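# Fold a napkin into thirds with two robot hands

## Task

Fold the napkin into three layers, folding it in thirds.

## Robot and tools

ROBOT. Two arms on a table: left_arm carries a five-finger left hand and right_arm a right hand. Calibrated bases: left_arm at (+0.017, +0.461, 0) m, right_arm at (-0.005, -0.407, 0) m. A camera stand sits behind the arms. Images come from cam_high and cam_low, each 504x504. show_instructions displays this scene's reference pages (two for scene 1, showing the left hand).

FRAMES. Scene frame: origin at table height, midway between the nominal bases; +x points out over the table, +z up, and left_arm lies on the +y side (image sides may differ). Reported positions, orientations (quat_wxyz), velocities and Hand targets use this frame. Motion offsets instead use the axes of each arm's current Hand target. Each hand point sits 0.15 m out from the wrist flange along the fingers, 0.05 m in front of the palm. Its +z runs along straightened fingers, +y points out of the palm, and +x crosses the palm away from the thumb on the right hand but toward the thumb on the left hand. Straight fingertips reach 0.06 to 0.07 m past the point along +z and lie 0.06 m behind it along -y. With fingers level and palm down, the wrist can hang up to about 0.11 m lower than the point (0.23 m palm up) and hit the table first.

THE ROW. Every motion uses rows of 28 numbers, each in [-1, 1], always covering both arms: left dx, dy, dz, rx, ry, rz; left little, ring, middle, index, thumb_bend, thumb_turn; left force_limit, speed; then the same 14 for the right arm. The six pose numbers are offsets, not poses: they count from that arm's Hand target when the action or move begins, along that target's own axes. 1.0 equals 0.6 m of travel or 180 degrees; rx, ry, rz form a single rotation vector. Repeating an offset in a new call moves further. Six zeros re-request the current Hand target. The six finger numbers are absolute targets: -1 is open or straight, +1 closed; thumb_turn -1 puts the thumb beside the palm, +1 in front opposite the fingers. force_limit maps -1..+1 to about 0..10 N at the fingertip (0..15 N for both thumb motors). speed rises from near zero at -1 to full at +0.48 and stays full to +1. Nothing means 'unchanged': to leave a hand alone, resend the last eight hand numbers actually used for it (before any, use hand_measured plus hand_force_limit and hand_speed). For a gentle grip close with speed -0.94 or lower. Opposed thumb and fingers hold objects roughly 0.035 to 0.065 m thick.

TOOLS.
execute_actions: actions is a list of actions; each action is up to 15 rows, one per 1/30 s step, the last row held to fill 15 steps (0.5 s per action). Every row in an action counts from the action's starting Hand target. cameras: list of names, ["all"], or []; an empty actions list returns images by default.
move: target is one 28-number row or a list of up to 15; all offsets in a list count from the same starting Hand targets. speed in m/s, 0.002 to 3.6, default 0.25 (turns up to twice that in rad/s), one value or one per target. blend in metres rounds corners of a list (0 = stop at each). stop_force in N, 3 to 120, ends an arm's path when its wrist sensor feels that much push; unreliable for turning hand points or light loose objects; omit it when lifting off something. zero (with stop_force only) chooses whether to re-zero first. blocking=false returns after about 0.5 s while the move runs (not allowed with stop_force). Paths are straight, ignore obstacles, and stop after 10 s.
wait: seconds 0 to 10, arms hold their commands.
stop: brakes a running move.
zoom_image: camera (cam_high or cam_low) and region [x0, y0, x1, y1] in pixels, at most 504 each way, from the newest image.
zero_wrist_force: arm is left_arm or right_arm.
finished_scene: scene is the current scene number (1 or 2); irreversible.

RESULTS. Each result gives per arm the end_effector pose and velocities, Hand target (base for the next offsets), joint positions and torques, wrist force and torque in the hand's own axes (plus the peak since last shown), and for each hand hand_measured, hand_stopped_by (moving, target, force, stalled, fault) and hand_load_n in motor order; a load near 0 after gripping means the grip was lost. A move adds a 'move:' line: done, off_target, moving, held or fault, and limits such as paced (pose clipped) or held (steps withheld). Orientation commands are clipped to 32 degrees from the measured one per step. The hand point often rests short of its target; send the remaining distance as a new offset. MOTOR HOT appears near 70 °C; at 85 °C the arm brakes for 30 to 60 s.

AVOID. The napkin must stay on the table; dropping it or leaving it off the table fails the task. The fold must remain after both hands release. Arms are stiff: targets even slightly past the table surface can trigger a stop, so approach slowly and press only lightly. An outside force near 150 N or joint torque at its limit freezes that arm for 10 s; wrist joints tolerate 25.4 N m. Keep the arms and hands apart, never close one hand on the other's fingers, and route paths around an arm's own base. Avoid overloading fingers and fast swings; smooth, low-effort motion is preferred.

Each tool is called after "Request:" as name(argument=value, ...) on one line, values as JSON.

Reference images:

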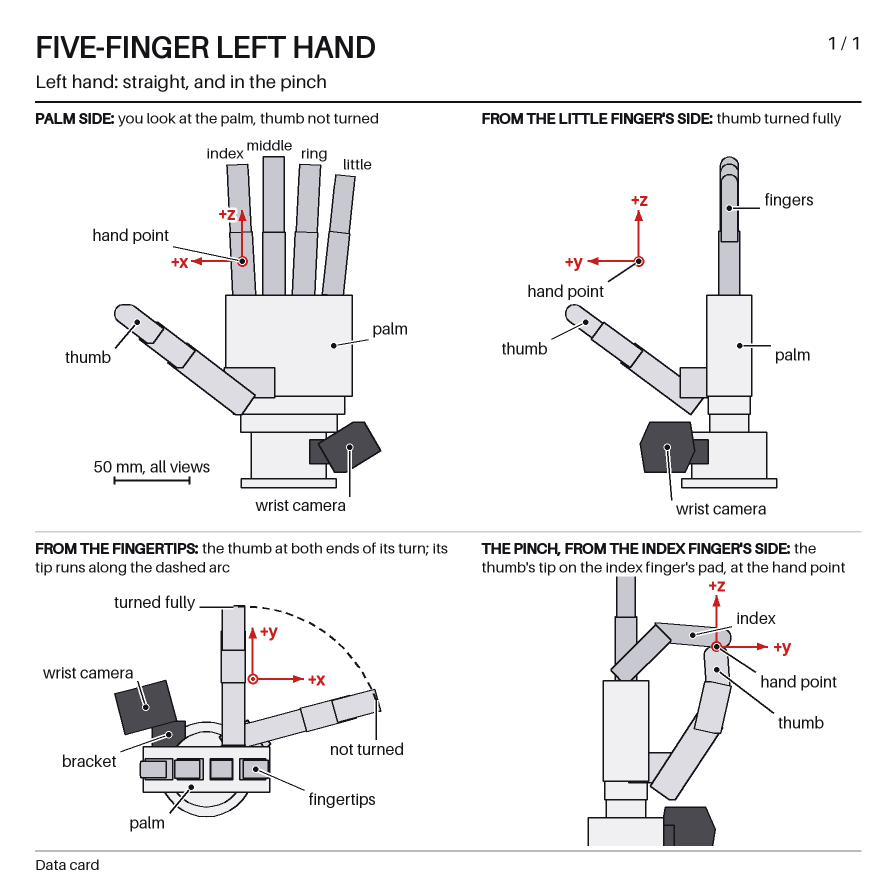

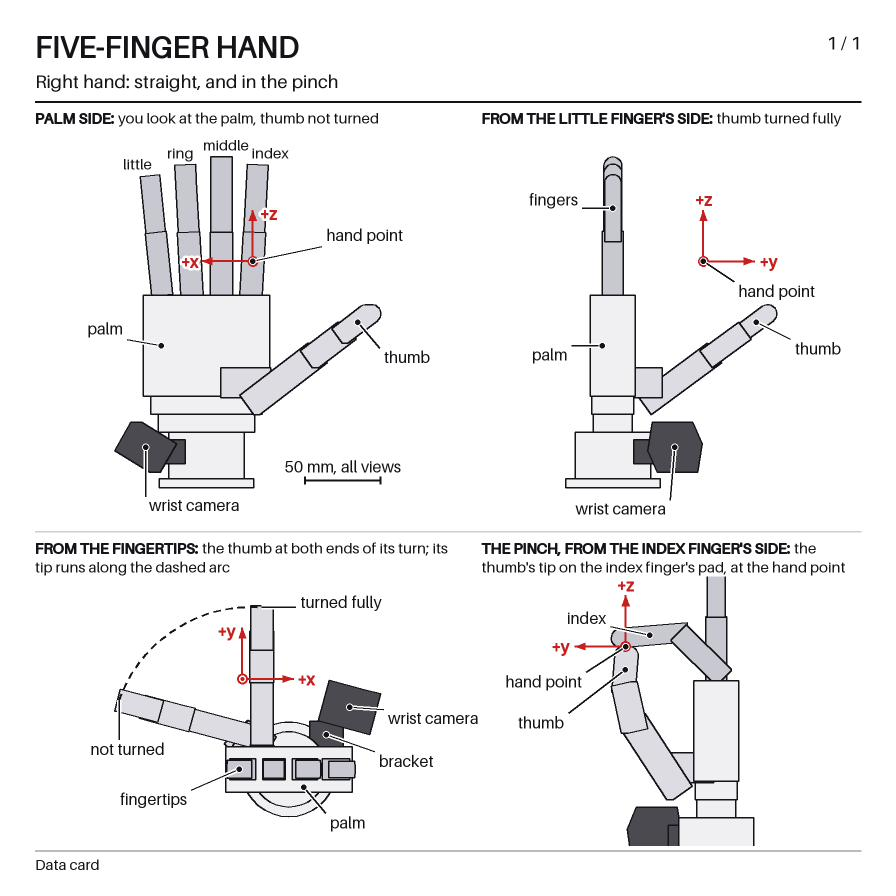

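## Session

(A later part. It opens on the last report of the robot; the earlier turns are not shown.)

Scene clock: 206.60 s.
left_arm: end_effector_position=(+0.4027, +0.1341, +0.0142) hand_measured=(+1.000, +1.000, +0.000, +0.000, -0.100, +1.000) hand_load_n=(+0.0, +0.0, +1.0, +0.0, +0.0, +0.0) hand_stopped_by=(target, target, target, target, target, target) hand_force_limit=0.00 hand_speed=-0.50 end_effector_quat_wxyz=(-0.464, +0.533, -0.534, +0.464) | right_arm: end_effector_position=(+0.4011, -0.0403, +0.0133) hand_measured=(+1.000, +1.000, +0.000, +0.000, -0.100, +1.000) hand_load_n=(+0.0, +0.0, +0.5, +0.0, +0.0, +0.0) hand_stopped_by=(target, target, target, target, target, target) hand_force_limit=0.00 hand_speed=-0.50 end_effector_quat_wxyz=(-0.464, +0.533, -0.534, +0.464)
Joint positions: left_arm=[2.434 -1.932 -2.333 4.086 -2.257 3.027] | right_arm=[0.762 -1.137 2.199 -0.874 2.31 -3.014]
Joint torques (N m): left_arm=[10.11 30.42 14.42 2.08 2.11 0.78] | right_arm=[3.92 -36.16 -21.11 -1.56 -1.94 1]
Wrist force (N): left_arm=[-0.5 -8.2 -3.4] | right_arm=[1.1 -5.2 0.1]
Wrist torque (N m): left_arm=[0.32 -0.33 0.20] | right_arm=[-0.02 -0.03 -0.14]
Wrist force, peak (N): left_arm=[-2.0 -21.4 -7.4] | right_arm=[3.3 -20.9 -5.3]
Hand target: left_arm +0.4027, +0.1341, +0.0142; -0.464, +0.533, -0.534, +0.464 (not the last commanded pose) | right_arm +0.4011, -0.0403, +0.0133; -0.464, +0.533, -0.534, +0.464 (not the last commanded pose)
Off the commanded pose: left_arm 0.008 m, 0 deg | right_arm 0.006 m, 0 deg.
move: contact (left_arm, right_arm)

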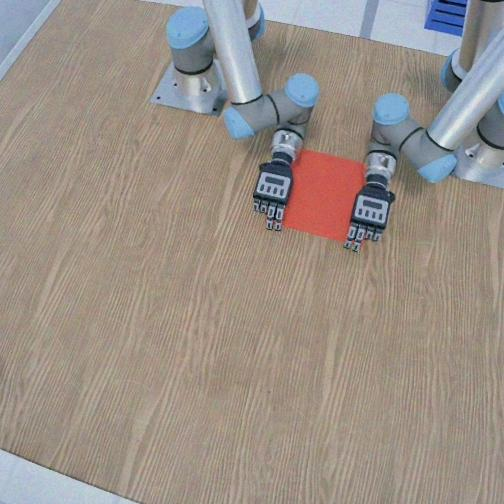

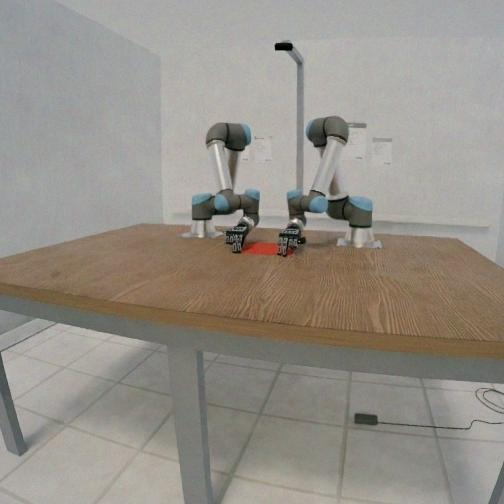

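Request:
move(target=[0,0,0,0,0,0,1,1,0,0,-0.2,1,0,-0.8,0,0,0,0,0,0,1,1,0,0,-0.2,1,0,-0.8], speed=0.02)

Request:
move(target=[0,0,0,0,0,0,1,1,0.4,0.35,-0.2,1,0,-0.9,0,0,0,0,0,0,1,1,0.4,0.35,-0.2,1,0,-0.9], speed=0.02, cameras=["all"])

Request:
zoom_image(camera="cam_high", region=[240, 160, 400, 280])

Request:
zoom_image(camera="cam_low", region=[210, 200, 330, 280])

Scene clock: 218.07 s.
left_arm: end_effector_position=(+0.4027, +0.1341, +0.0142) hand_measured=(+1.000, +1.000, +0.000, +0.000, -0.198, +1.000) hand_load_n=(+0.0, +0.0, +1.0, +0.0, -2.5, -0.5) hand_stopped_by=(target, target, target, target, target, target) hand_force_limit=0.00 hand_speed=-0.80 end_effector_quat_wxyz=(-0.464, +0.533, -0.533, +0.464) | right_arm: end_effector_position=(+0.4011, -0.0403, +0.0133) hand_measured=(+1.000, +1.000, +0.000, +0.000, -0.198, +1.000) hand_load_n=(+0.0, +0.0, +0.0, +0.0, -2.5, +0.0) hand_stopped_by=(target, target, target, target, target, target) hand_force_limit=0.00 hand_speed=-0.80 end_effector_quat_wxyz=(-0.464, +0.533, -0.534, +0.464)
Joint positions: left_arm=[2.434 -1.932 -2.333 4.086 -2.257 3.027] | right_arm=[0.762 -1.137 2.199 -0.874 2.31 -3.014]
Joint torques (N m): left_arm=[10.32 28.79 13.64 1.7 1.19 0.53] | right_arm=[5.29 -34.8 -20 -2.62 -1.82 -1.44]
Wrist force (N): left_arm=[-0.8 -9.7 -2.4] | right_arm=[0.8 -6.8 0.8]
Wrist torque (N m): left_arm=[0.20 -0.29 0.20] | right_arm=[-0.11 0.05 -0.18]
Wrist force, peak (N): left_arm=[-0.4 -9.9 -2.7] | right_arm=[0.8 -7.2 0.8]
Hand target: left_arm +0.4027, +0.1341, +0.0142; -0.464, +0.533, -0.534, +0.464 | right_arm +0.4011, -0.0403, +0.0133; -0.464, +0.533, -0.534, +0.464
Off the commanded pose: left_arm 0.000 m, 0 deg | right_arm 0.000 m, 0 deg.
move: done

Scene clock: 219.37 s.
left_arm: end_effector_position=(+0.4027, +0.1341, +0.0142) hand_measured=(+1.000, +1.000, +0.006, +0.286, -0.198, +1.000) hand_load_n=(+0.0, +0.0, +5.5, +6.0, -1.5, +0.0) hand_stopped_by=(target, target, force, force, target, target) hand_force_limit=0.00 hand_speed=-0.90 end_effector_quat_wxyz=(-0.464, +0.533, -0.533, +0.464) | right_arm: end_effector_position=(+0.4011, -0.0403, +0.0133) hand_measured=(+1.000, +1.000, +0.016, +0.286, -0.198, +1.000) hand_load_n=(+0.0, +0.0, +5.5, +5.5, -1.0, -0.5) hand_stopped_by=(target, target, force, force, target, target) hand_force_limit=0.00 hand_speed=-0.90 end_effector_quat_wxyz=(-0.464, +0.533, -0.534, +0.464)
Joint positions: left_arm=[2.434 -1.932 -2.333 4.086 -2.257 3.027] | right_arm=[0.762 -1.137 2.199 -0.874 2.31 -3.014]
Joint torques (N m): left_arm=[3.21 24.6 3.92 -1.54 0.59 0.77] | right_arm=[5.01 -23.88 -1.9 3.84 -1.6 -1.54]
Wrist force (N): left_arm=[-0.8 -10.8 1.0] | right_arm=[0.3 -11.3 4.2]
Wrist torque (N m): left_arm=[0.23 -0.27 0.25] | right_arm=[-0.18 -0.05 -0.28]
Wrist force, peak (N): left_arm=[-0.9 -10.9 1.0] | right_arm=[0.2 -11.6 3.8]
Hand target: left_arm +0.4027, +0.1341, +0.0142; -0.464, +0.533, -0.534, +0.464 | right_arm +0.4011, -0.0403, +0.0133; -0.464, +0.533, -0.534, +0.464
Off the commanded pose: left_arm 0.000 m, 0 deg | right_arm 0.000 m, 0 deg.
move: done

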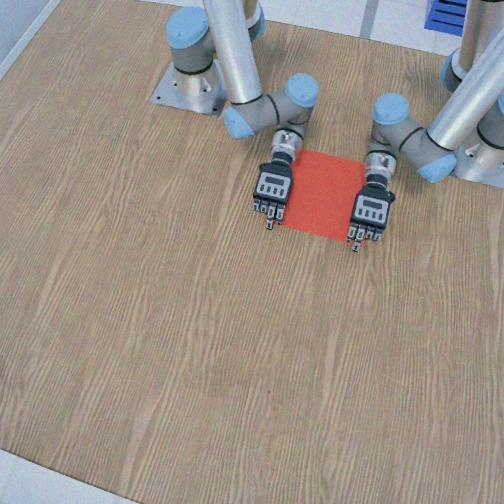

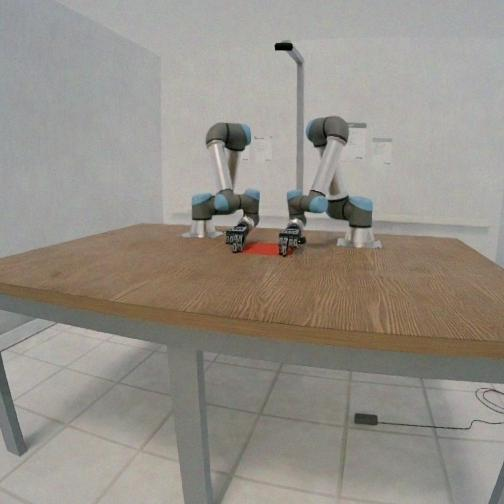

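Scaled by 3.150 from the camera's 504x504 image, which has a finer 720x720 frame.

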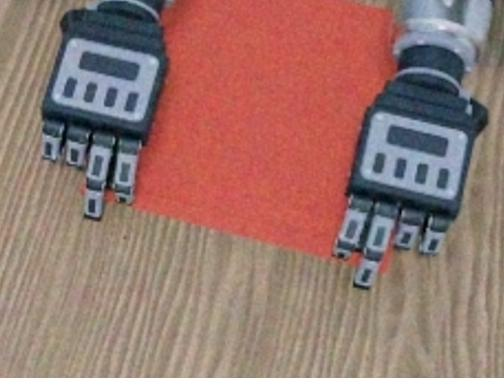

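Scaled by 4.200 from the camera's 504x504 image, which has a finer 720x720 frame.

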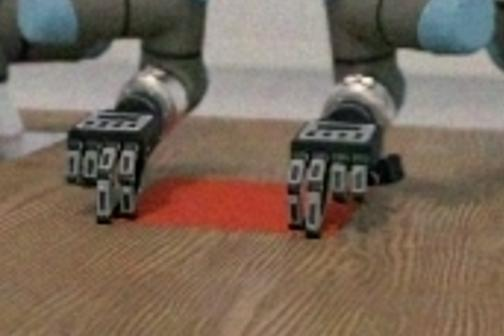

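Request:
move(target=[0,-0.005,-0.0007,0,0,0,1,1,0.0,0.4,-0.2,1,0,-0.9,0,-0.005,-0.0007,0,0,0,1,1,0.0,0.4,-0.2,1,0,-0.9], speed=0.02)

Request:
move(target=[0,0,0,0,0,0,1,1,0.4,0.42,-0.2,1,0,-0.9,0,0,0,0,0,0,1,1,0.4,0.42,-0.2,1,0,-0.9], speed=0.02)

Request:
move(target=[0,-0.0495,-0.007,0,0,0,1,1,0.4,0.42,-0.2,1,0,-0.9,0,-0.0495,-0.007,0,0,0,1,1,0.4,0.42,-0.2,1,0,-0.9], speed=0.05, cameras=["all"])

Request:
zoom_image(camera="cam_high", region=[240, 160, 400, 280])

Request:
zoom_image(camera="cam_low", region=[210, 200, 330, 280])

Scene clock: 226.33 s.
left_arm: end_effector_position=(+0.4027, +0.1341, +0.0172) hand_measured=(+1.000, +1.000, +0.000, +0.286, -0.198, +1.000) hand_load_n=(+0.0, +0.0, +0.0, +5.5, +0.0, +0.0) hand_stopped_by=(target, target, target, force, target, target) hand_force_limit=0.00 hand_speed=-0.90 end_effector_quat_wxyz=(-0.464, +0.533, -0.534, +0.464) | right_arm: end_effector_position=(+0.4011, -0.0403, +0.0164) hand_measured=(+1.000, +1.000, +0.000, +0.286, -0.198, +1.000) hand_load_n=(+0.0, +0.0, +0.0, +5.5, +0.5, -0.5) hand_stopped_by=(target, target, target, force, target, target) hand_force_limit=0.00 hand_speed=-0.90 end_effector_quat_wxyz=(-0.464, +0.533, -0.534, +0.464)
Joint positions: left_arm=[2.434 -1.923 -2.332 4.076 -2.257 3.027] | right_arm=[0.762 -1.144 2.198 -0.866 2.31 -3.014]
Joint torques (N m): left_arm=[-9.51 22.54 16.63 -0.43 -0.41 0.68] | right_arm=[5.43 -28.37 -22.3 0.63 -1.53 -1.45]
Wrist force (N): left_arm=[0.0 0.2 -0.3] | right_arm=[0.2 -1.3 1.1]
Wrist torque (N m): left_arm=[0.22 -0.17 -0.01] | right_arm=[0.04 0.04 -0.07]
Wrist force, peak (N): left_arm=[-1.1 -11.1 1.2] | right_arm=[-0.2 -12.3 4.1]
Hand target: left_arm +0.4027, +0.1341, +0.0172; -0.464, +0.533, -0.534, +0.464 | right_arm +0.4011, -0.0403, +0.0163; -0.464, +0.533, -0.534, +0.464
Off the commanded pose: left_arm 0.000 m, 0 deg | right_arm 0.000 m, 0 deg.
move: done

Scene clock: 227.53 s.
left_arm: end_effector_position=(+0.4027, +0.1341, +0.0172) hand_measured=(+1.000, +1.000, +0.258, +0.286, -0.198, +1.000) hand_load_n=(-0.5, +0.0, +7.5, +5.0, +0.5, +0.0) hand_stopped_by=(target, target, force, force, target, target) hand_force_limit=0.00 hand_speed=-0.90 end_effector_quat_wxyz=(-0.464, +0.533, -0.534, +0.464) | right_arm: end_effector_position=(+0.4011, -0.0403, +0.0163) hand_measured=(+1.000, +1.000, +0.258, +0.286, -0.198, +1.000) hand_load_n=(+0.0, +0.0, +7.5, +5.0, +1.0, +0.0) hand_stopped_by=(target, target, force, force, target, target) hand_force_limit=0.00 hand_speed=-0.90 end_effector_quat_wxyz=(-0.464, +0.533, -0.534, +0.464)
Joint positions: left_arm=[2.434 -1.923 -2.332 4.076 -2.257 3.027] | right_arm=[0.762 -1.144 2.198 -0.866 2.31 -3.014]
Joint torques (N m): left_arm=[-10.75 17.74 11.71 3.12 -0.75 -0.22] | right_arm=[4.04 -22.88 -21.06 -3.37 -1.62 -0.83]
Wrist force (N): left_arm=[-0.4 -0.2 -0.3] | right_arm=[0.4 -1.3 1.3]
Wrist torque (N m): left_arm=[0.17 -0.12 -0.03] | right_arm=[0.03 0.01 -0.07]
Wrist force, peak (N): left_arm=[-0.8 0.3 -0.7] | right_arm=[0.1 -1.4 1.5]
Hand target: left_arm +0.4027, +0.1341, +0.0172; -0.464, +0.533, -0.534, +0.464 | right_arm +0.4011, -0.0403, +0.0163; -0.464, +0.533, -0.534, +0.464
Off the commanded pose: left_arm 0.000 m, 0 deg | right_arm 0.000 m, 0 deg.
move: done

Scene clock: 228.47 s.
left_arm: end_effector_position=(+0.4027, +0.1341, +0.0473) hand_measured=(+1.000, +1.000, +0.258, +0.286, -0.198, +1.000) hand_load_n=(+0.5, +0.0, +7.5, +5.0, +0.5, +0.0) hand_stopped_by=(target, target, force, force, target, target) hand_force_limit=0.00 hand_speed=-0.90 end_effector_quat_wxyz=(-0.464, +0.533, -0.533, +0.464) | right_arm: end_effector_position=(+0.4011, -0.0403, +0.0464) hand_measured=(+1.000, +1.000, +0.258, +0.286, -0.198, +1.000) hand_load_n=(+0.0, +0.0, +7.5, +4.5, +1.0, +0.0) hand_stopped_by=(target, target, force, force, target, target) hand_force_limit=0.00 hand_speed=-0.90 end_effector_quat_wxyz=(-0.464, +0.533, -0.534, +0.464)
Joint positions: left_arm=[2.434 -1.838 -2.317 3.976 -2.257 3.027] | right_arm=[0.762 -1.218 2.185 -0.779 2.31 -3.014]
Joint torques (N m): left_arm=[-10.52 13.92 3.42 3.33 -1.98 -1.15] | right_arm=[11.04 -21.61 -7.52 -3.75 1.92 1.36]
Wrist force (N): left_arm=[-0.2 -0.1 -0.3] | right_arm=[0.0 -1.4 1.4]
Wrist torque (N m): left_arm=[0.17 -0.13 -0.02] | right_arm=[0.00 0.06 -0.10]
Wrist force, peak (N): left_arm=[-0.3 0.2 -0.7] | right_arm=[0.2 -2.0 1.2]
Hand target: left_arm +0.4026, +0.1342, +0.0472; -0.464, +0.533, -0.534, +0.464 | right_arm +0.4010, -0.0404, +0.0463; -0.464, +0.533, -0.534, +0.464
Off the commanded pose: left_arm 0.000 m, 0 deg | right_arm 0.000 m, 0 deg.
move: done

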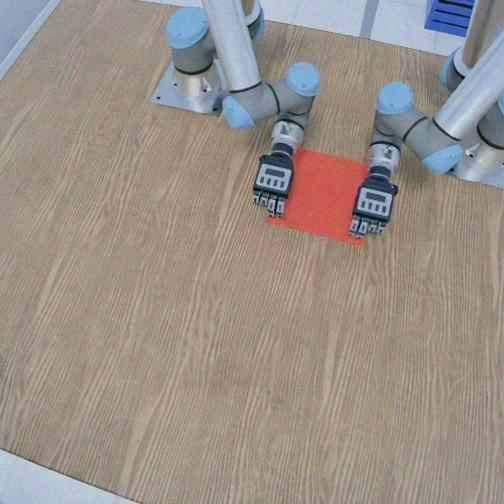

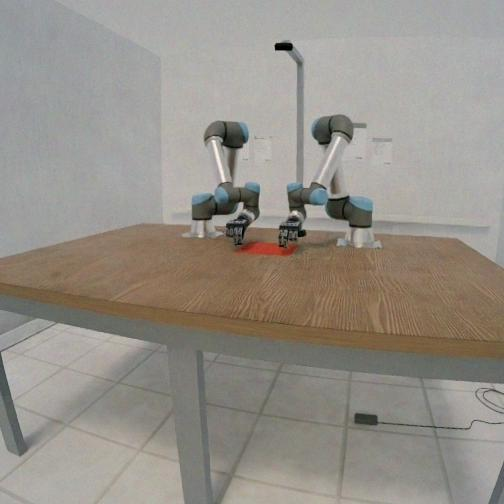

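Scaled by 3.150 from the camera's 504x504 image, which has a finer 720x720 frame.

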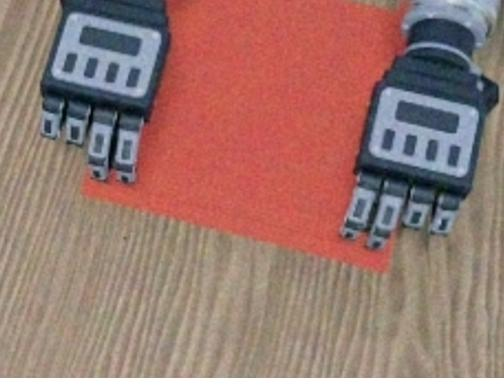

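Scaled by 4.200 from the camera's 504x504 image, which has a finer 720x720 frame.

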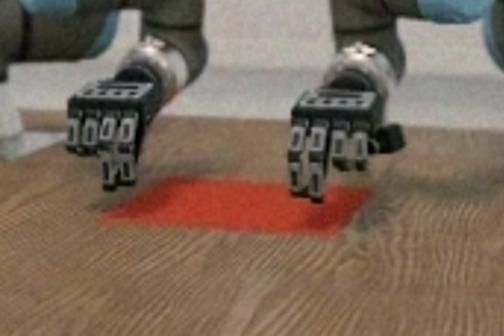

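Request:
move(target=[0,0,0,0,0,0,1,1,0.4,0.42,-0.2,1,0,-0.9,0,0.0422,-0.0446,0,0,0,1,1,0.4,0.42,-0.2,1,0,-0.9], speed=0.1)

Request:
move(target=[0,0,0,0,0,0,1,1,0.4,0.42,-0.2,1,0,-0.9,0,0.033,0.0046,0,0,0,1,1,0.4,0.42,-0.2,1,0,-0.9], speed=0.006, stop_force=8)

Scene clock: 241.53 s.
left_arm: end_effector_position=(+0.4026, +0.1341, +0.0472) hand_measured=(+1.000, +1.000, +0.258, +0.286, -0.198, +1.000) hand_load_n=(+0.0, +0.0, +7.5, +5.0, +0.5, +0.0) hand_stopped_by=(target, target, force, force, target, target) hand_force_limit=0.00 hand_speed=-0.90 end_effector_quat_wxyz=(-0.464, +0.533, -0.534, +0.464) | right_arm: end_effector_position=(+0.3709, -0.0404, +0.0248) hand_measured=(+1.000, +1.000, +0.258, +0.286, -0.198, +1.000) hand_load_n=(+0.0, +0.0, +7.5, +4.5, +1.0, +0.0) hand_stopped_by=(target, target, force, force, target, target) hand_force_limit=0.00 hand_speed=-0.90 end_effector_quat_wxyz=(-0.464, +0.533, -0.534, +0.464) end_effector_velocity=(+0.000, +0.000, +0.000) end_effector_angular_velocity=(-0.003, +0.002, +0.002)
Joint positions: left_arm=[2.434 -1.838 -2.317 3.976 -2.257 3.027] | right_arm=[0.824 -1.183 2.228 -0.845 2.37 -2.997]
Joint velocities: left_arm=[within noise] | right_arm=[-0.002 -0.002 -0.001 0.005 -0.004 -0.002]
Joint torques (N m): left_arm=[-5.64 13.56 4.86 3.51 -2.31 -1.5] | right_arm=[-10.3 -35.75 -20.48 1.72 -1.95 -2.04]
Wrist force (N): left_arm=[-0.6 -0.1 -0.1] | right_arm=[0.0 -1.7 1.1]
Wrist torque (N m): left_arm=[0.17 -0.07 -0.04] | right_arm=[0.00 0.10 -0.10]
Wrist force, peak (N): left_arm=[-0.5 0.2 -0.5] | right_arm=[-0.1 -2.2 1.8]
Hand target: left_arm +0.4026, +0.1342, +0.0472; -0.464, +0.533, -0.534, +0.464 | right_arm +0.3710, -0.0403, +0.0249; -0.464, +0.533, -0.534, +0.464
Off the commanded pose: left_arm 0.000 m, 0 deg | right_arm 0.000 m, 0 deg.
move: done

Scene clock: 243.87 s.
left_arm: end_effector_position=(+0.4026, +0.1341, +0.0472) hand_measured=(+1.000, +1.000, +0.258, +0.286, -0.198, +1.000) hand_load_n=(+0.0, +0.0, +7.5, +5.0, +0.5, +0.0) hand_stopped_by=(target, target, force, force, target, target) hand_force_limit=0.00 hand_speed=-0.90 end_effector_quat_wxyz=(-0.464, +0.533, -0.534, +0.464) | right_arm: end_effector_position=(+0.3710, -0.0403, +0.0157) hand_measured=(+1.000, +1.000, +0.258, +0.286, -0.198, +1.000) hand_load_n=(+0.0, +0.0, +7.0, +5.0, +1.0, -0.5) hand_stopped_by=(target, target, force, force, target, target) hand_force_limit=0.00 hand_speed=-0.90 end_effector_quat_wxyz=(-0.464, +0.533, -0.534, +0.464)
Joint positions: left_arm=[2.434 -1.838 -2.317 3.976 -2.257 3.027] | right_arm=[0.824 -1.159 2.232 -0.873 2.37 -2.997]
Joint torques (N m): left_arm=[-2.06 14.78 4.66 3.12 -2.28 -0.89] | right_arm=[-9.54 -32.89 -2.78 2.88 -1.53 -1.89]
Wrist force (N): left_arm=[-0.4 0.4 -0.3] | right_arm=[0.5 -9.7 0.0]
Wrist torque (N m): left_arm=[0.26 -0.11 -0.04] | right_arm=[-0.25 0.12 -0.27]
Wrist force, peak (N): left_arm=[-0.4 0.1 -0.7] | right_arm=[1.0 -15.2 -1.5]
Hand target: left_arm +0.4026, +0.1342, +0.0472; -0.464, +0.533, -0.534, +0.464 | right_arm +0.3710, -0.0403, +0.0157; -0.464, +0.533, -0.534, +0.464 (not the last commanded pose)
Off the commanded pose: left_arm 0.000 m, 0 deg | right_arm 0.011 m, 0 deg.
move: contact (right_arm)

Request:
move(target=[0,0,0,0,0,0,1,1,0.4,0.42,-0.2,1,0,-0.9,0,0.007,-0.0495,0,0,0,1,1,0.4,0.42,-0.2,1,0,-0.9], speed=0.03, cameras=["all"])

Request:
zoom_image(camera="cam_high", region=[240, 140, 400, 260])

Request:
zoom_image(camera="cam_low", region=[210, 200, 330, 280])

Scene clock: 248.20 s.
left_arm: end_effector_position=(+0.4026, +0.1341, +0.0472) hand_measured=(+1.000, +1.000, +0.258, +0.286, -0.198, +1.000) hand_load_n=(+0.0, +0.0, +7.5, +5.0, +0.5, -0.5) hand_stopped_by=(target, target, force, force, target, target) hand_force_limit=0.00 hand_speed=-0.90 end_effector_quat_wxyz=(-0.464, +0.533, -0.534, +0.464) | right_arm: end_effector_position=(+0.3408, -0.0403, +0.0156) hand_measured=(+1.000, +1.000, +0.258, +0.286, -0.198, +1.000) hand_load_n=(+0.0, +0.0, +8.5, +5.0, +0.5, -0.5) hand_stopped_by=(target, target, force, force, target, target) hand_force_limit=0.00 hand_speed=-0.90 end_effector_quat_wxyz=(-0.464, +0.533, -0.534, +0.464)
Joint positions: left_arm=[2.434 -1.838 -2.317 3.976 -2.257 3.027] | right_arm=[0.891 -1.172 2.258 -0.871 2.436 -2.976]
Joint torques (N m): left_arm=[4.96 15.49 4.42 2.74 -2.1 0.6] | right_arm=[-11.38 -23.96 -9.88 2.95 -2.2 -0.09]
Wrist force (N): left_arm=[-0.3 -0.2 -0.5] | right_arm=[-0.2 -10.7 1.8]
Wrist torque (N m): left_arm=[0.17 -0.13 -0.02] | right_arm=[-0.24 0.05 -0.30]
Wrist force, peak (N): left_arm=[-0.6 0.2 -0.7] | right_arm=[0.2 -11.1 2.0]
Hand target: left_arm +0.4026, +0.1342, +0.0472; -0.464, +0.533, -0.534, +0.464 | right_arm +0.3410, -0.0403, +0.0156; -0.464, +0.533, -0.534, +0.464
Off the commanded pose: left_arm 0.000 m, 0 deg | right_arm 0.000 m, 0 deg.
move: done

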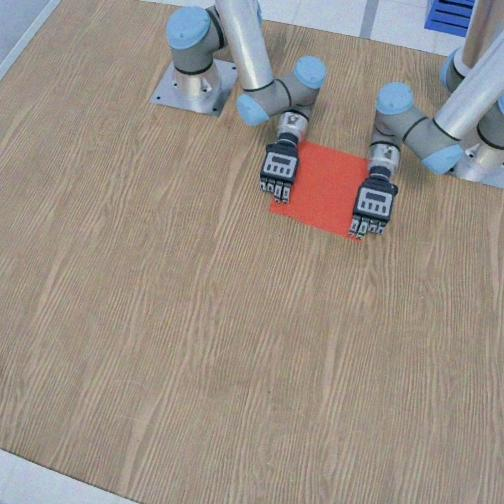

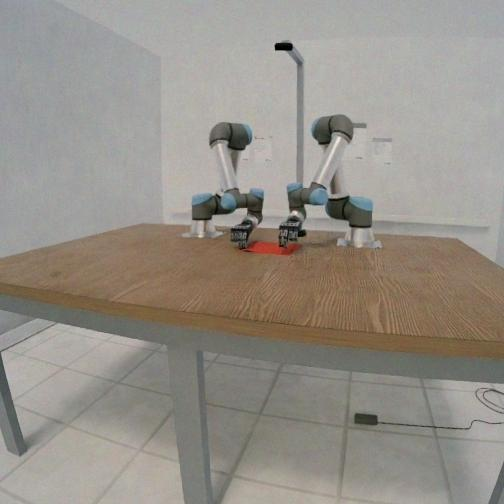

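Scaled by 3.150 from the camera's 504x504 image, which has a finer 720x720 frame.

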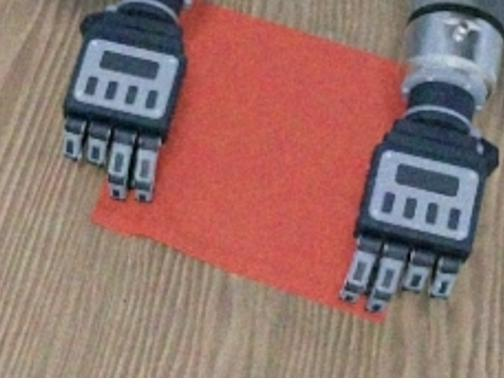

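Scaled by 4.200 from the camera's 504x504 image, which has a finer 720x720 frame.

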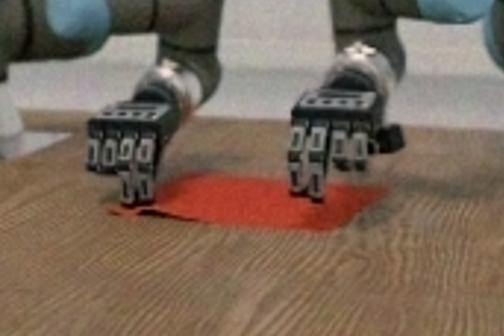

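Request:
move(target=[0,0,0,0,0,0,1,1,0.4,0.42,-0.2,1,0,-0.9,0,-0.0272,0.0148,0,0,-0.0556,1,1,0,0,-0.2,1,0,-0.5], speed=0.05, cameras=["all"])

Request:
zoom_image(camera="cam_high", region=[240, 140, 400, 260])

Request:
zoom_image(camera="cam_low", region=[210, 200, 330, 280])

Scene clock: 258.20 s.
left_arm: end_effector_position=(+0.4026, +0.1342, +0.0472) hand_measured=(+1.000, +1.000, +0.258, +0.286, -0.198, +1.000) hand_load_n=(+0.0, +0.0, +7.5, +5.0, +0.5, +0.0) hand_stopped_by=(target, target, force, force, target, target) hand_force_limit=0.00 hand_speed=-0.90 end_effector_quat_wxyz=(-0.464, +0.533, -0.534, +0.464) | right_arm: end_effector_position=(+0.3521, -0.0403, +0.0306) hand_measured=(+1.000, +1.000, +0.000, +0.000, -0.198, +1.000) hand_load_n=(+0.0, +0.0, +0.0, +0.0, +0.0, +0.0) hand_stopped_by=(target, target, target, target, target, target) hand_force_limit=0.00 hand_speed=-0.50 end_effector_quat_wxyz=(-0.422, +0.578, -0.485, +0.503)
Joint positions: left_arm=[2.434 -1.838 -2.317 3.976 -2.257 3.027] | right_arm=[0.885 -1.2 2.209 -0.796 2.43 -3.153]
Joint torques (N m): left_arm=[6.62 15.01 5.61 2.12 -2.24 0.56] | right_arm=[-9.76 -25.79 -4.75 -2.98 -1.51 1.92]
Wrist force (N): left_arm=[-0.2 0.2 -0.3] | right_arm=[0.5 -1.8 1.2]
Wrist torque (N m): left_arm=[0.24 -0.13 -0.03] | right_arm=[-0.04 0.09 -0.04]
Wrist force, peak (N): left_arm=[-0.5 -0.1 -0.7] | right_arm=[-0.4 -11.5 1.2]
Hand target: left_arm +0.4026, +0.1342, +0.0472; -0.464, +0.533, -0.534, +0.464 | right_arm +0.3521, -0.0403, +0.0305; -0.422, +0.578, -0.485, +0.503
Off the commanded pose: left_arm 0.000 m, 0 deg | right_arm 0.000 m, 0 deg.
move: done

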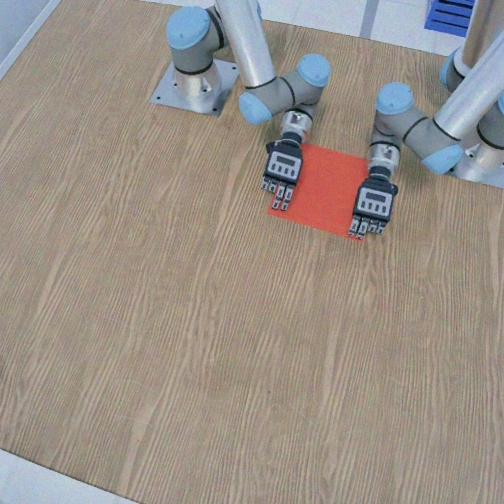

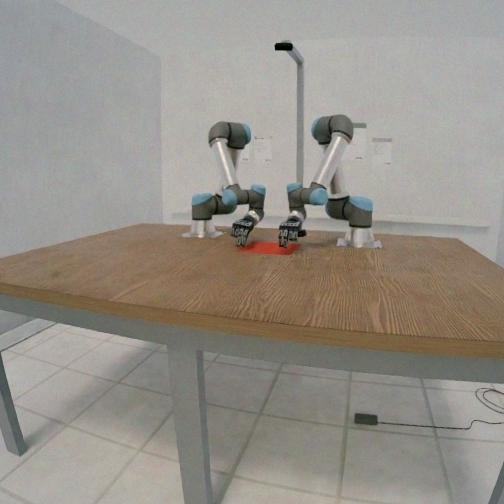

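Scaled by 3.150 from the camera's 504x504 image, which has a finer 720x720 frame.

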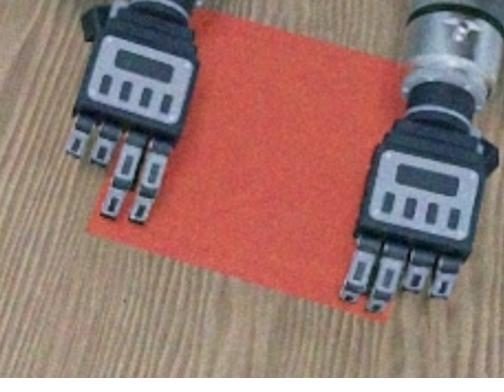

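Scaled by 4.200 from the camera's 504x504 image, which has a finer 720x720 frame.

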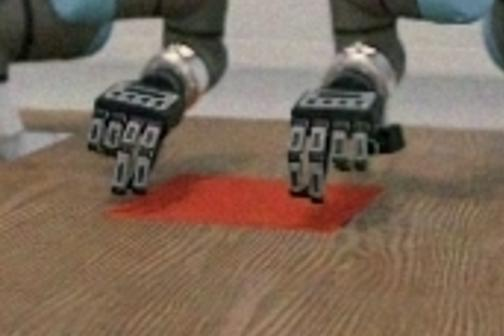

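Request:
move(target=[0,0,0,0,0,0,1,1,0.4,0.42,-0.2,1,0,-0.9,-0.0063,0.0358,0.0051,0,0,0,1,1,0,0,-0.2,1,0,-0.5], speed=0.006, stop_force=6)

Scene clock: 268.03 s.
left_arm: end_effector_position=(+0.4026, +0.1342, +0.0472) hand_measured=(+1.000, +1.000, +0.258, +0.286, -0.198, +1.000) hand_load_n=(+0.0, +0.0, +7.5, +5.0, +0.5, -0.5) hand_stopped_by=(target, target, force, force, target, target) hand_force_limit=0.00 hand_speed=-0.90 end_effector_quat_wxyz=(-0.464, +0.533, -0.534, +0.464) | right_arm: end_effector_position=(+0.3521, -0.0403, +0.0113) hand_measured=(+1.000, +1.000, +0.000, +0.000, -0.198, +1.000) hand_load_n=(+0.0, +0.0, +0.0, +0.0, -4.0, -1.0) hand_stopped_by=(target, target, target, target, target, target) hand_force_limit=0.00 hand_speed=-0.50 end_effector_quat_wxyz=(-0.422, +0.578, -0.485, +0.503)
Joint positions: left_arm=[2.434 -1.838 -2.317 3.976 -2.257 3.027] | right_arm=[0.885 -1.151 2.217 -0.853 2.43 -3.153]
Joint torques (N m): left_arm=[7.01 14.39 5.25 1.18 -2.22 0.75] | right_arm=[-0.03 -34.34 -12.16 2.7 -1.4 1.18]
Wrist force (N): left_arm=[-0.3 -0.2 -0.5] | right_arm=[1.6 -7.7 -0.6]
Wrist torque (N m): left_arm=[0.17 -0.14 -0.01] | right_arm=[-0.27 0.08 -0.13]
Wrist force, peak (N): left_arm=[-0.4 0.2 -0.8] | right_arm=[1.9 -9.7 -2.1]
Hand target: left_arm +0.4026, +0.1342, +0.0472; -0.464, +0.533, -0.534, +0.464 | right_arm +0.3521, -0.0403, +0.0113; -0.422, +0.578, -0.485, +0.503 (not the last commanded pose)
Off the commanded pose: left_arm 0.000 m, 0 deg | right_arm 0.003 m, 0 deg.
move: contact (right_arm)

Request:
move(target=[0,0,0,0,0,0,1,1,0.4,0.42,-0.2,1,0,-0.9,0,0,0,0,0,0,1,1,0.4,0.4,-0.2,1,0.2,-0.9], speed=0.006, cameras=["all"])

Request:
zoom_image(camera="cam_high", region=[240, 140, 400, 260])

Request:
zoom_image(camera="cam_low", region=[210, 200, 330, 280])

Scene clock: 273.57 s.
left_arm: end_effector_position=(+0.4026, +0.1342, +0.0472) hand_measured=(+1.000, +1.000, +0.258, +0.286, -0.198, +1.000) hand_load_n=(+0.0, +0.0, +7.5, +5.0, +0.5, +0.0) hand_stopped_by=(target, target, force, force, target, target) hand_force_limit=0.00 hand_speed=-0.90 end_effector_quat_wxyz=(-0.464, +0.533, -0.534, +0.464) | right_arm: end_effector_position=(+0.3521, -0.0403, +0.0113) hand_measured=(+1.000, +1.000, +0.082, +0.276, -0.198, +1.000) hand_load_n=(+0.5, +0.0, +4.5, +6.5, -2.0, -1.0) hand_stopped_by=(target, target, force, force, target, target) hand_force_limit=0.20 hand_speed=-0.90 end_effector_quat_wxyz=(-0.422, +0.578, -0.485, +0.503)
Joint positions: left_arm=[2.434 -1.838 -2.317 3.976 -2.257 3.027] | right_arm=[0.885 -1.151 2.217 -0.853 2.43 -3.153]
Joint torques (N m): left_arm=[6.55 13.88 6.61 0.85 -2.2 0.74] | right_arm=[-1.78 -16.62 -0.02 2.38 0.5 1.05]
Wrist force (N): left_arm=[-0.2 0.0 -0.1] | right_arm=[4.0 -22.5 2.4]
Wrist torque (N m): left_arm=[0.19 -0.13 -0.03] | right_arm=[-0.54 0.08 -0.38]
Wrist force, peak (N): left_arm=[-0.4 0.1 -0.7] | right_arm=[3.9 -22.6 2.7]
Hand target: left_arm +0.4026, +0.1342, +0.0472; -0.464, +0.533, -0.534, +0.464 | right_arm +0.3521, -0.0403, +0.0113; -0.422, +0.578, -0.485, +0.503
Off the commanded pose: left_arm 0.000 m, 0 deg | right_arm 0.000 m, 0 deg.
move: done

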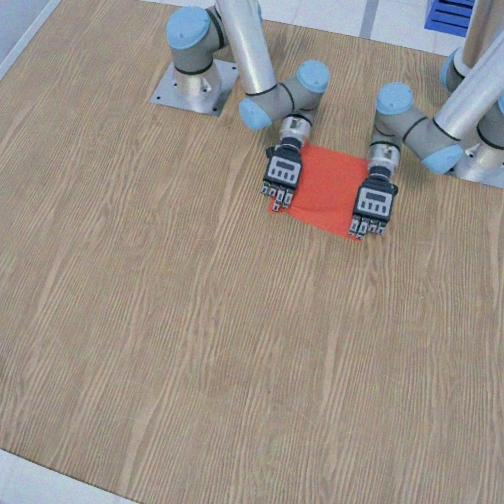

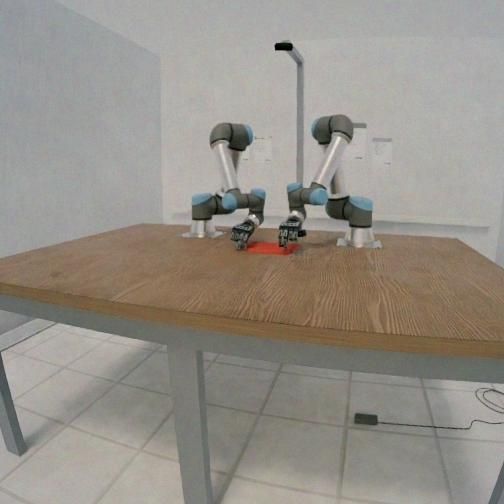

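Scaled by 3.150 from the camera's 504x504 image, which has a finer 720x720 frame.

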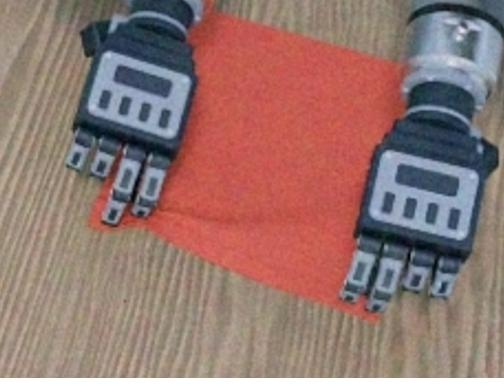

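Scaled by 4.200 from the camera's 504x504 image, which has a finer 720x720 frame.

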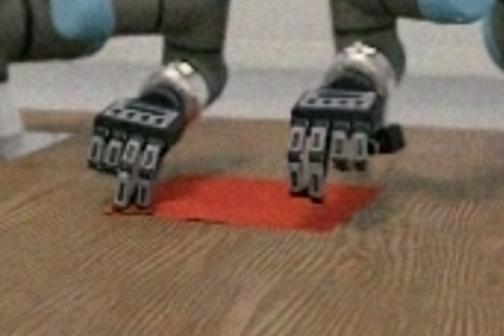

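Request:
move(target=[0,0,0,0,0,0,1,1,0.4,0.42,-0.2,1,0,-0.9,0.0006,-0.0033,-0.0005,0,0,0,1,1,0.41,0.42,-0.2,1,0.2,-0.9], speed=0.006)

Request:
move(target=[0,0,0,0,0,0,1,1,0.4,0.42,-0.2,1,0,-0.9,0,0,0,0,0,0,1,1,0.42,0.43,-0.15,1,0.3,-0.9], speed=0.006, cameras=["all"])

Request:
zoom_image(camera="cam_high", region=[240, 140, 400, 260])

Request:
zoom_image(camera="cam_low", region=[210, 200, 330, 280])

Scene clock: 278.03 s.
left_arm: end_effector_position=(+0.4026, +0.1342, +0.0472) hand_measured=(+1.000, +1.000, +0.258, +0.286, -0.198, +1.000) hand_load_n=(+0.0, +0.0, +7.0, +5.0, +0.5, +0.0) hand_stopped_by=(target, target, force, force, target, target) hand_force_limit=0.00 hand_speed=-0.90 end_effector_quat_wxyz=(-0.464, +0.533, -0.534, +0.464) | right_arm: end_effector_position=(+0.3521, -0.0403, +0.0133) hand_measured=(+1.000, +1.000, +0.256, +0.276, -0.198, +1.000) hand_load_n=(+0.0, +0.5, +9.0, +3.5, +2.0, +0.0) hand_stopped_by=(target, target, force, force, target, target) hand_force_limit=0.20 hand_speed=-0.90 end_effector_quat_wxyz=(-0.422, +0.578, -0.485, +0.503)
Joint positions: left_arm=[2.434 -1.838 -2.317 3.976 -2.257 3.027] | right_arm=[0.885 -1.156 2.216 -0.847 2.43 -3.153]
Joint torques (N m): left_arm=[5.33 14.33 7.2 0.44 -2.4 0.65] | right_arm=[2.46 -30.26 -21.66 -1.18 1.93 1.14]
Wrist force (N): left_arm=[-0.3 -0.1 -0.4] | right_arm=[0.7 -1.7 0.9]
Wrist torque (N m): left_arm=[0.19 -0.12 -0.02] | right_arm=[0.01 0.09 -0.05]
Wrist force, peak (N): left_arm=[-0.8 0.2 -0.6] | right_arm=[3.8 -23.4 2.5]
Hand target: left_arm +0.4026, +0.1342, +0.0472; -0.464, +0.533, -0.534, +0.464 | right_arm +0.3521, -0.0403, +0.0133; -0.422, +0.578, -0.485, +0.503
Off the commanded pose: left_arm 0.000 m, 0 deg | right_arm 0.000 m, 0 deg.
move: done

Scene clock: 278.53 s.
left_arm: end_effector_position=(+0.4026, +0.1342, +0.0472) hand_measured=(+1.000, +1.000, +0.258, +0.286, -0.198, +1.000) hand_load_n=(+0.0, +0.0, +7.5, +5.0, +0.5, +0.0) hand_stopped_by=(target, target, force, force, target, target) hand_force_limit=0.00 hand_speed=-0.90 end_effector_quat_wxyz=(-0.464, +0.533, -0.534, +0.464) | right_arm: end_effector_position=(+0.3521, -0.0403, +0.0133) hand_measured=(+1.000, +1.000, +0.256, +0.292, -0.174, +1.000) hand_load_n=(+0.0, +0.0, +9.5, +9.5, +10.0, +0.0) hand_stopped_by=(target, target, force, force, force, target) hand_force_limit=0.30 hand_speed=-0.90 end_effector_quat_wxyz=(-0.422, +0.578, -0.485, +0.503)
Joint positions: left_arm=[2.434 -1.838 -2.317 3.976 -2.257 3.027] | right_arm=[0.885 -1.156 2.216 -0.847 2.43 -3.153]
Joint torques (N m): left_arm=[5.66 14.33 6.31 0.35 -2.15 0.67] | right_arm=[6.13 -25.13 -22.31 -3.3 1.87 1.35]
Wrist force (N): left_arm=[-0.4 0.1 -0.4] | right_arm=[0.6 -1.7 0.9]
Wrist torque (N m): left_arm=[0.23 -0.11 -0.04] | right_arm=[0.03 0.11 -0.05]
Wrist force, peak (N): left_arm=[-0.4 0.0 -0.6] | right_arm=[0.6 -2.1 1.2]
Hand target: left_arm +0.4026, +0.1342, +0.0472; -0.464, +0.533, -0.534, +0.464 | right_arm +0.3521, -0.0403, +0.0133; -0.422, +0.578, -0.485, +0.503
Off the commanded pose: left_arm 0.000 m, 0 deg | right_arm 0.000 m, 0 deg.
move: done

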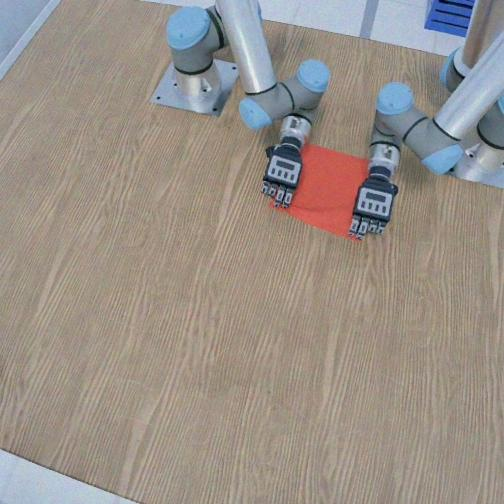

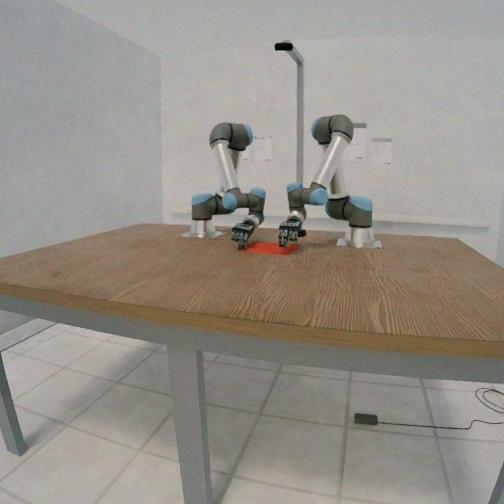

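Scaled by 3.150 from the camera's 504x504 image, which has a finer 720x720 frame.

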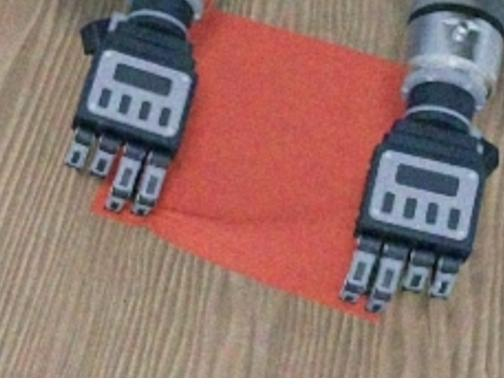

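Scaled by 4.200 from the camera's 504x504 image, which has a finer 720x720 frame.

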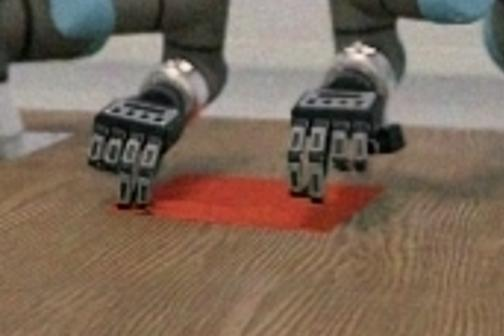

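Request:
move(target=[0,0,0,0,0,0,1,1,0.4,0.42,-0.2,1,0,-0.9,0.0057,-0.0325,-0.0047,0,0,0,1,1,0.42,0.43,-0.15,1,0.3,-0.9], speed=0.03, cameras=["all"])

Request:
zoom_image(camera="cam_high", region=[240, 140, 400, 260])

Request:
zoom_image(camera="cam_low", region=[210, 200, 330, 280])

Scene clock: 284.77 s.
left_arm: end_effector_position=(+0.4026, +0.1342, +0.0472) hand_measured=(+1.000, +1.000, +0.258, +0.286, -0.198, +1.000) hand_load_n=(+0.0, +0.0, +7.5, +5.0, +0.5, +0.0) hand_stopped_by=(target, target, force, force, target, target) hand_force_limit=0.00 hand_speed=-0.90 end_effector_quat_wxyz=(-0.464, +0.533, -0.534, +0.464) | right_arm: end_effector_position=(+0.3520, -0.0403, +0.0334) hand_measured=(+1.000, +1.000, +0.256, +0.292, -0.174, +1.000) hand_load_n=(+0.0, +0.0, +9.5, +9.5, +10.0, +0.0) hand_stopped_by=(target, target, force, force, force, target) hand_force_limit=0.30 hand_speed=-0.90 end_effector_quat_wxyz=(-0.422, +0.578, -0.485, +0.503) end_effector_velocity=(+0.000, +0.000, -0.001) end_effector_angular_velocity=(+0.000, -0.001, +0.000)
Joint positions: left_arm=[2.434 -1.838 -2.317 3.976 -2.257 3.027] | right_arm=[0.885 -1.207 2.207 -0.788 2.43 -3.153]
Joint velocities: left_arm=[within noise] | right_arm=[0 0.003 0.001 -0.005 0 -0.002]
Joint torques (N m): left_arm=[6.23 15.05 6.53 -0.26 -1.99 0.79] | right_arm=[11.06 -20.79 -14.76 -3.31 2.62 -0.42]
Wrist force (N): left_arm=[-0.3 0.0 -0.4] | right_arm=[0.5 -1.7 1.2]
Wrist torque (N m): left_arm=[0.20 -0.12 -0.03] | right_arm=[-0.02 0.09 -0.06]
Wrist force, peak (N): left_arm=[-0.5 0.0 -0.7] | right_arm=[0.6 -2.2 1.0]
Hand target: left_arm +0.4026, +0.1342, +0.0472; -0.464, +0.533, -0.534, +0.464 | right_arm +0.3520, -0.0403, +0.0333; -0.422, +0.578, -0.485, +0.503
Off the commanded pose: left_arm 0.000 m, 0 deg | right_arm 0.000 m, 0 deg.
move: done

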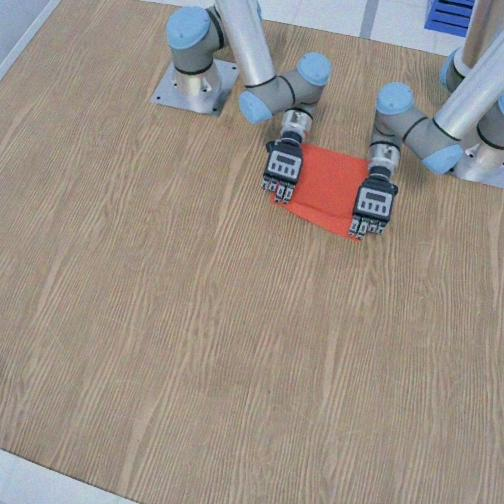

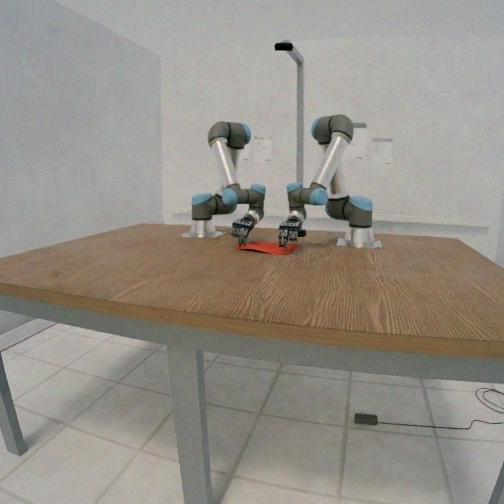

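Scaled by 3.150 from the camera's 504x504 image, which has a finer 720x720 frame.

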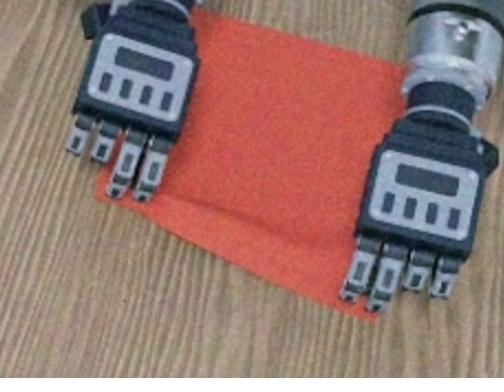

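Scaled by 4.200 from the camera's 504x504 image, which has a finer 720x720 frame.

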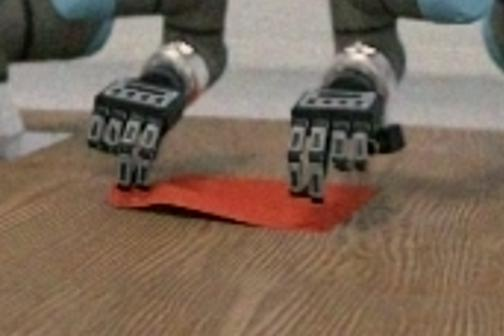

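Request:
move(target=[0.0137,0.0353,-0.0517,0,0,0.0556,1,1,0,0,-0.2,1,0,-0.5,-0.0054,0.0305,0.0044,0,0,0,1,1,0.42,0.43,-0.15,1,0.3,-0.9], speed=0.04, cameras=["all"])

Request:
zoom_image(camera="cam_high", region=[240, 140, 400, 260])

Request:
zoom_image(camera="cam_low", region=[210, 200, 330, 280])

Scene clock: 294.77 s.
left_arm: end_effector_position=(+0.3689, +0.1259, +0.0304) hand_measured=(+1.000, +1.000, +0.000, +0.000, -0.198, +1.000) hand_load_n=(+0.0, +0.0, +0.0, +0.0, +0.0, +0.0) hand_stopped_by=(target, target, target, target, target, target) hand_force_limit=0.00 hand_speed=-0.50 end_effector_quat_wxyz=(+0.503, -0.485, +0.578, -0.422) end_effector_velocity=(+0.001, +0.000, +0.001) end_effector_angular_velocity=(-0.006, -0.001, +0.001) | right_arm: end_effector_position=(+0.3521, -0.0403, +0.0145) hand_measured=(+1.000, +1.000, +0.256, +0.292, -0.174, +1.000) hand_load_n=(+0.0, +0.0, +9.5, +9.5, +10.0, +0.0) hand_stopped_by=(target, target, force, force, force, target) hand_force_limit=0.30 hand_speed=-0.90 end_effector_quat_wxyz=(-0.422, +0.578, -0.485, +0.503)
Joint positions: left_arm=[2.314 -1.885 -2.306 3.99 -2.376 3.171] | right_arm=[0.885 -1.159 2.216 -0.843 2.43 -3.153]
Joint velocities: left_arm=[0.003 0.001 0.001 0 0.002 -0.005] | right_arm=[within noise]
Joint torques (N m): left_arm=[8.6 28.75 13.47 2.99 1.81 -1.41] | right_arm=[-10.07 -34.24 -0.62 -0.59 -1.31 -1.09]
Wrist force (N): left_arm=[0.0 0.1 -0.4] | right_arm=[0.4 -1.5 1.6]
Wrist torque (N m): left_arm=[0.22 -0.20 -0.23] | right_arm=[-0.01 0.10 -0.06]
Wrist force, peak (N): left_arm=[0.0 -0.3 -0.8] | right_arm=[0.6 -2.1 1.7]
Hand target: left_arm +0.3690, +0.1259, +0.0305; +0.503, -0.485, +0.578, -0.422 | right_arm +0.3521, -0.0403, +0.0145; -0.422, +0.578, -0.485, +0.503
Off the commanded pose: left_arm 0.000 m, 0 deg | right_arm 0.000 m, 0 deg.
move: done

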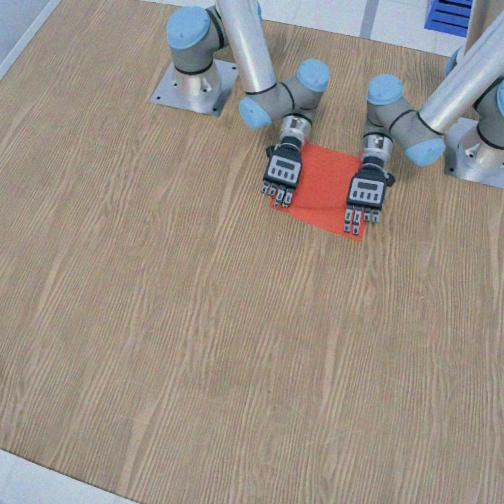

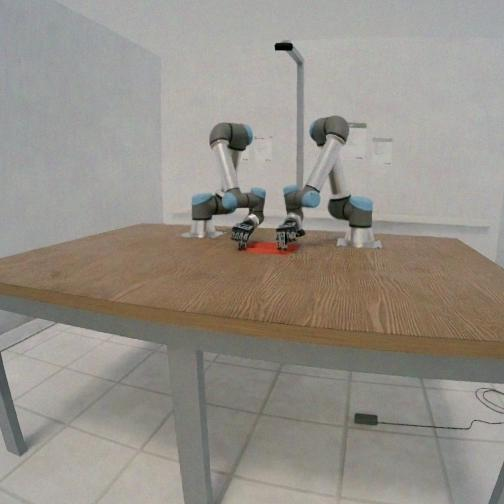

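Scaled by 3.150 from the camera's 504x504 image, which has a finer 720x720 frame.

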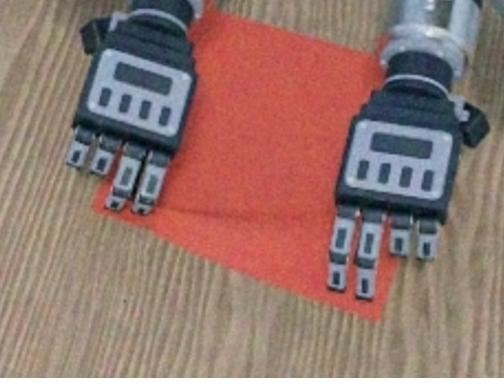

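Scaled by 4.200 from the camera's 504x504 image, which has a finer 720x720 frame.

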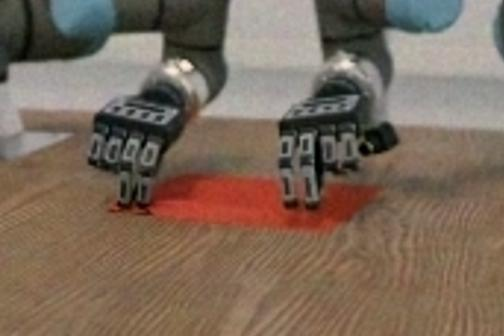

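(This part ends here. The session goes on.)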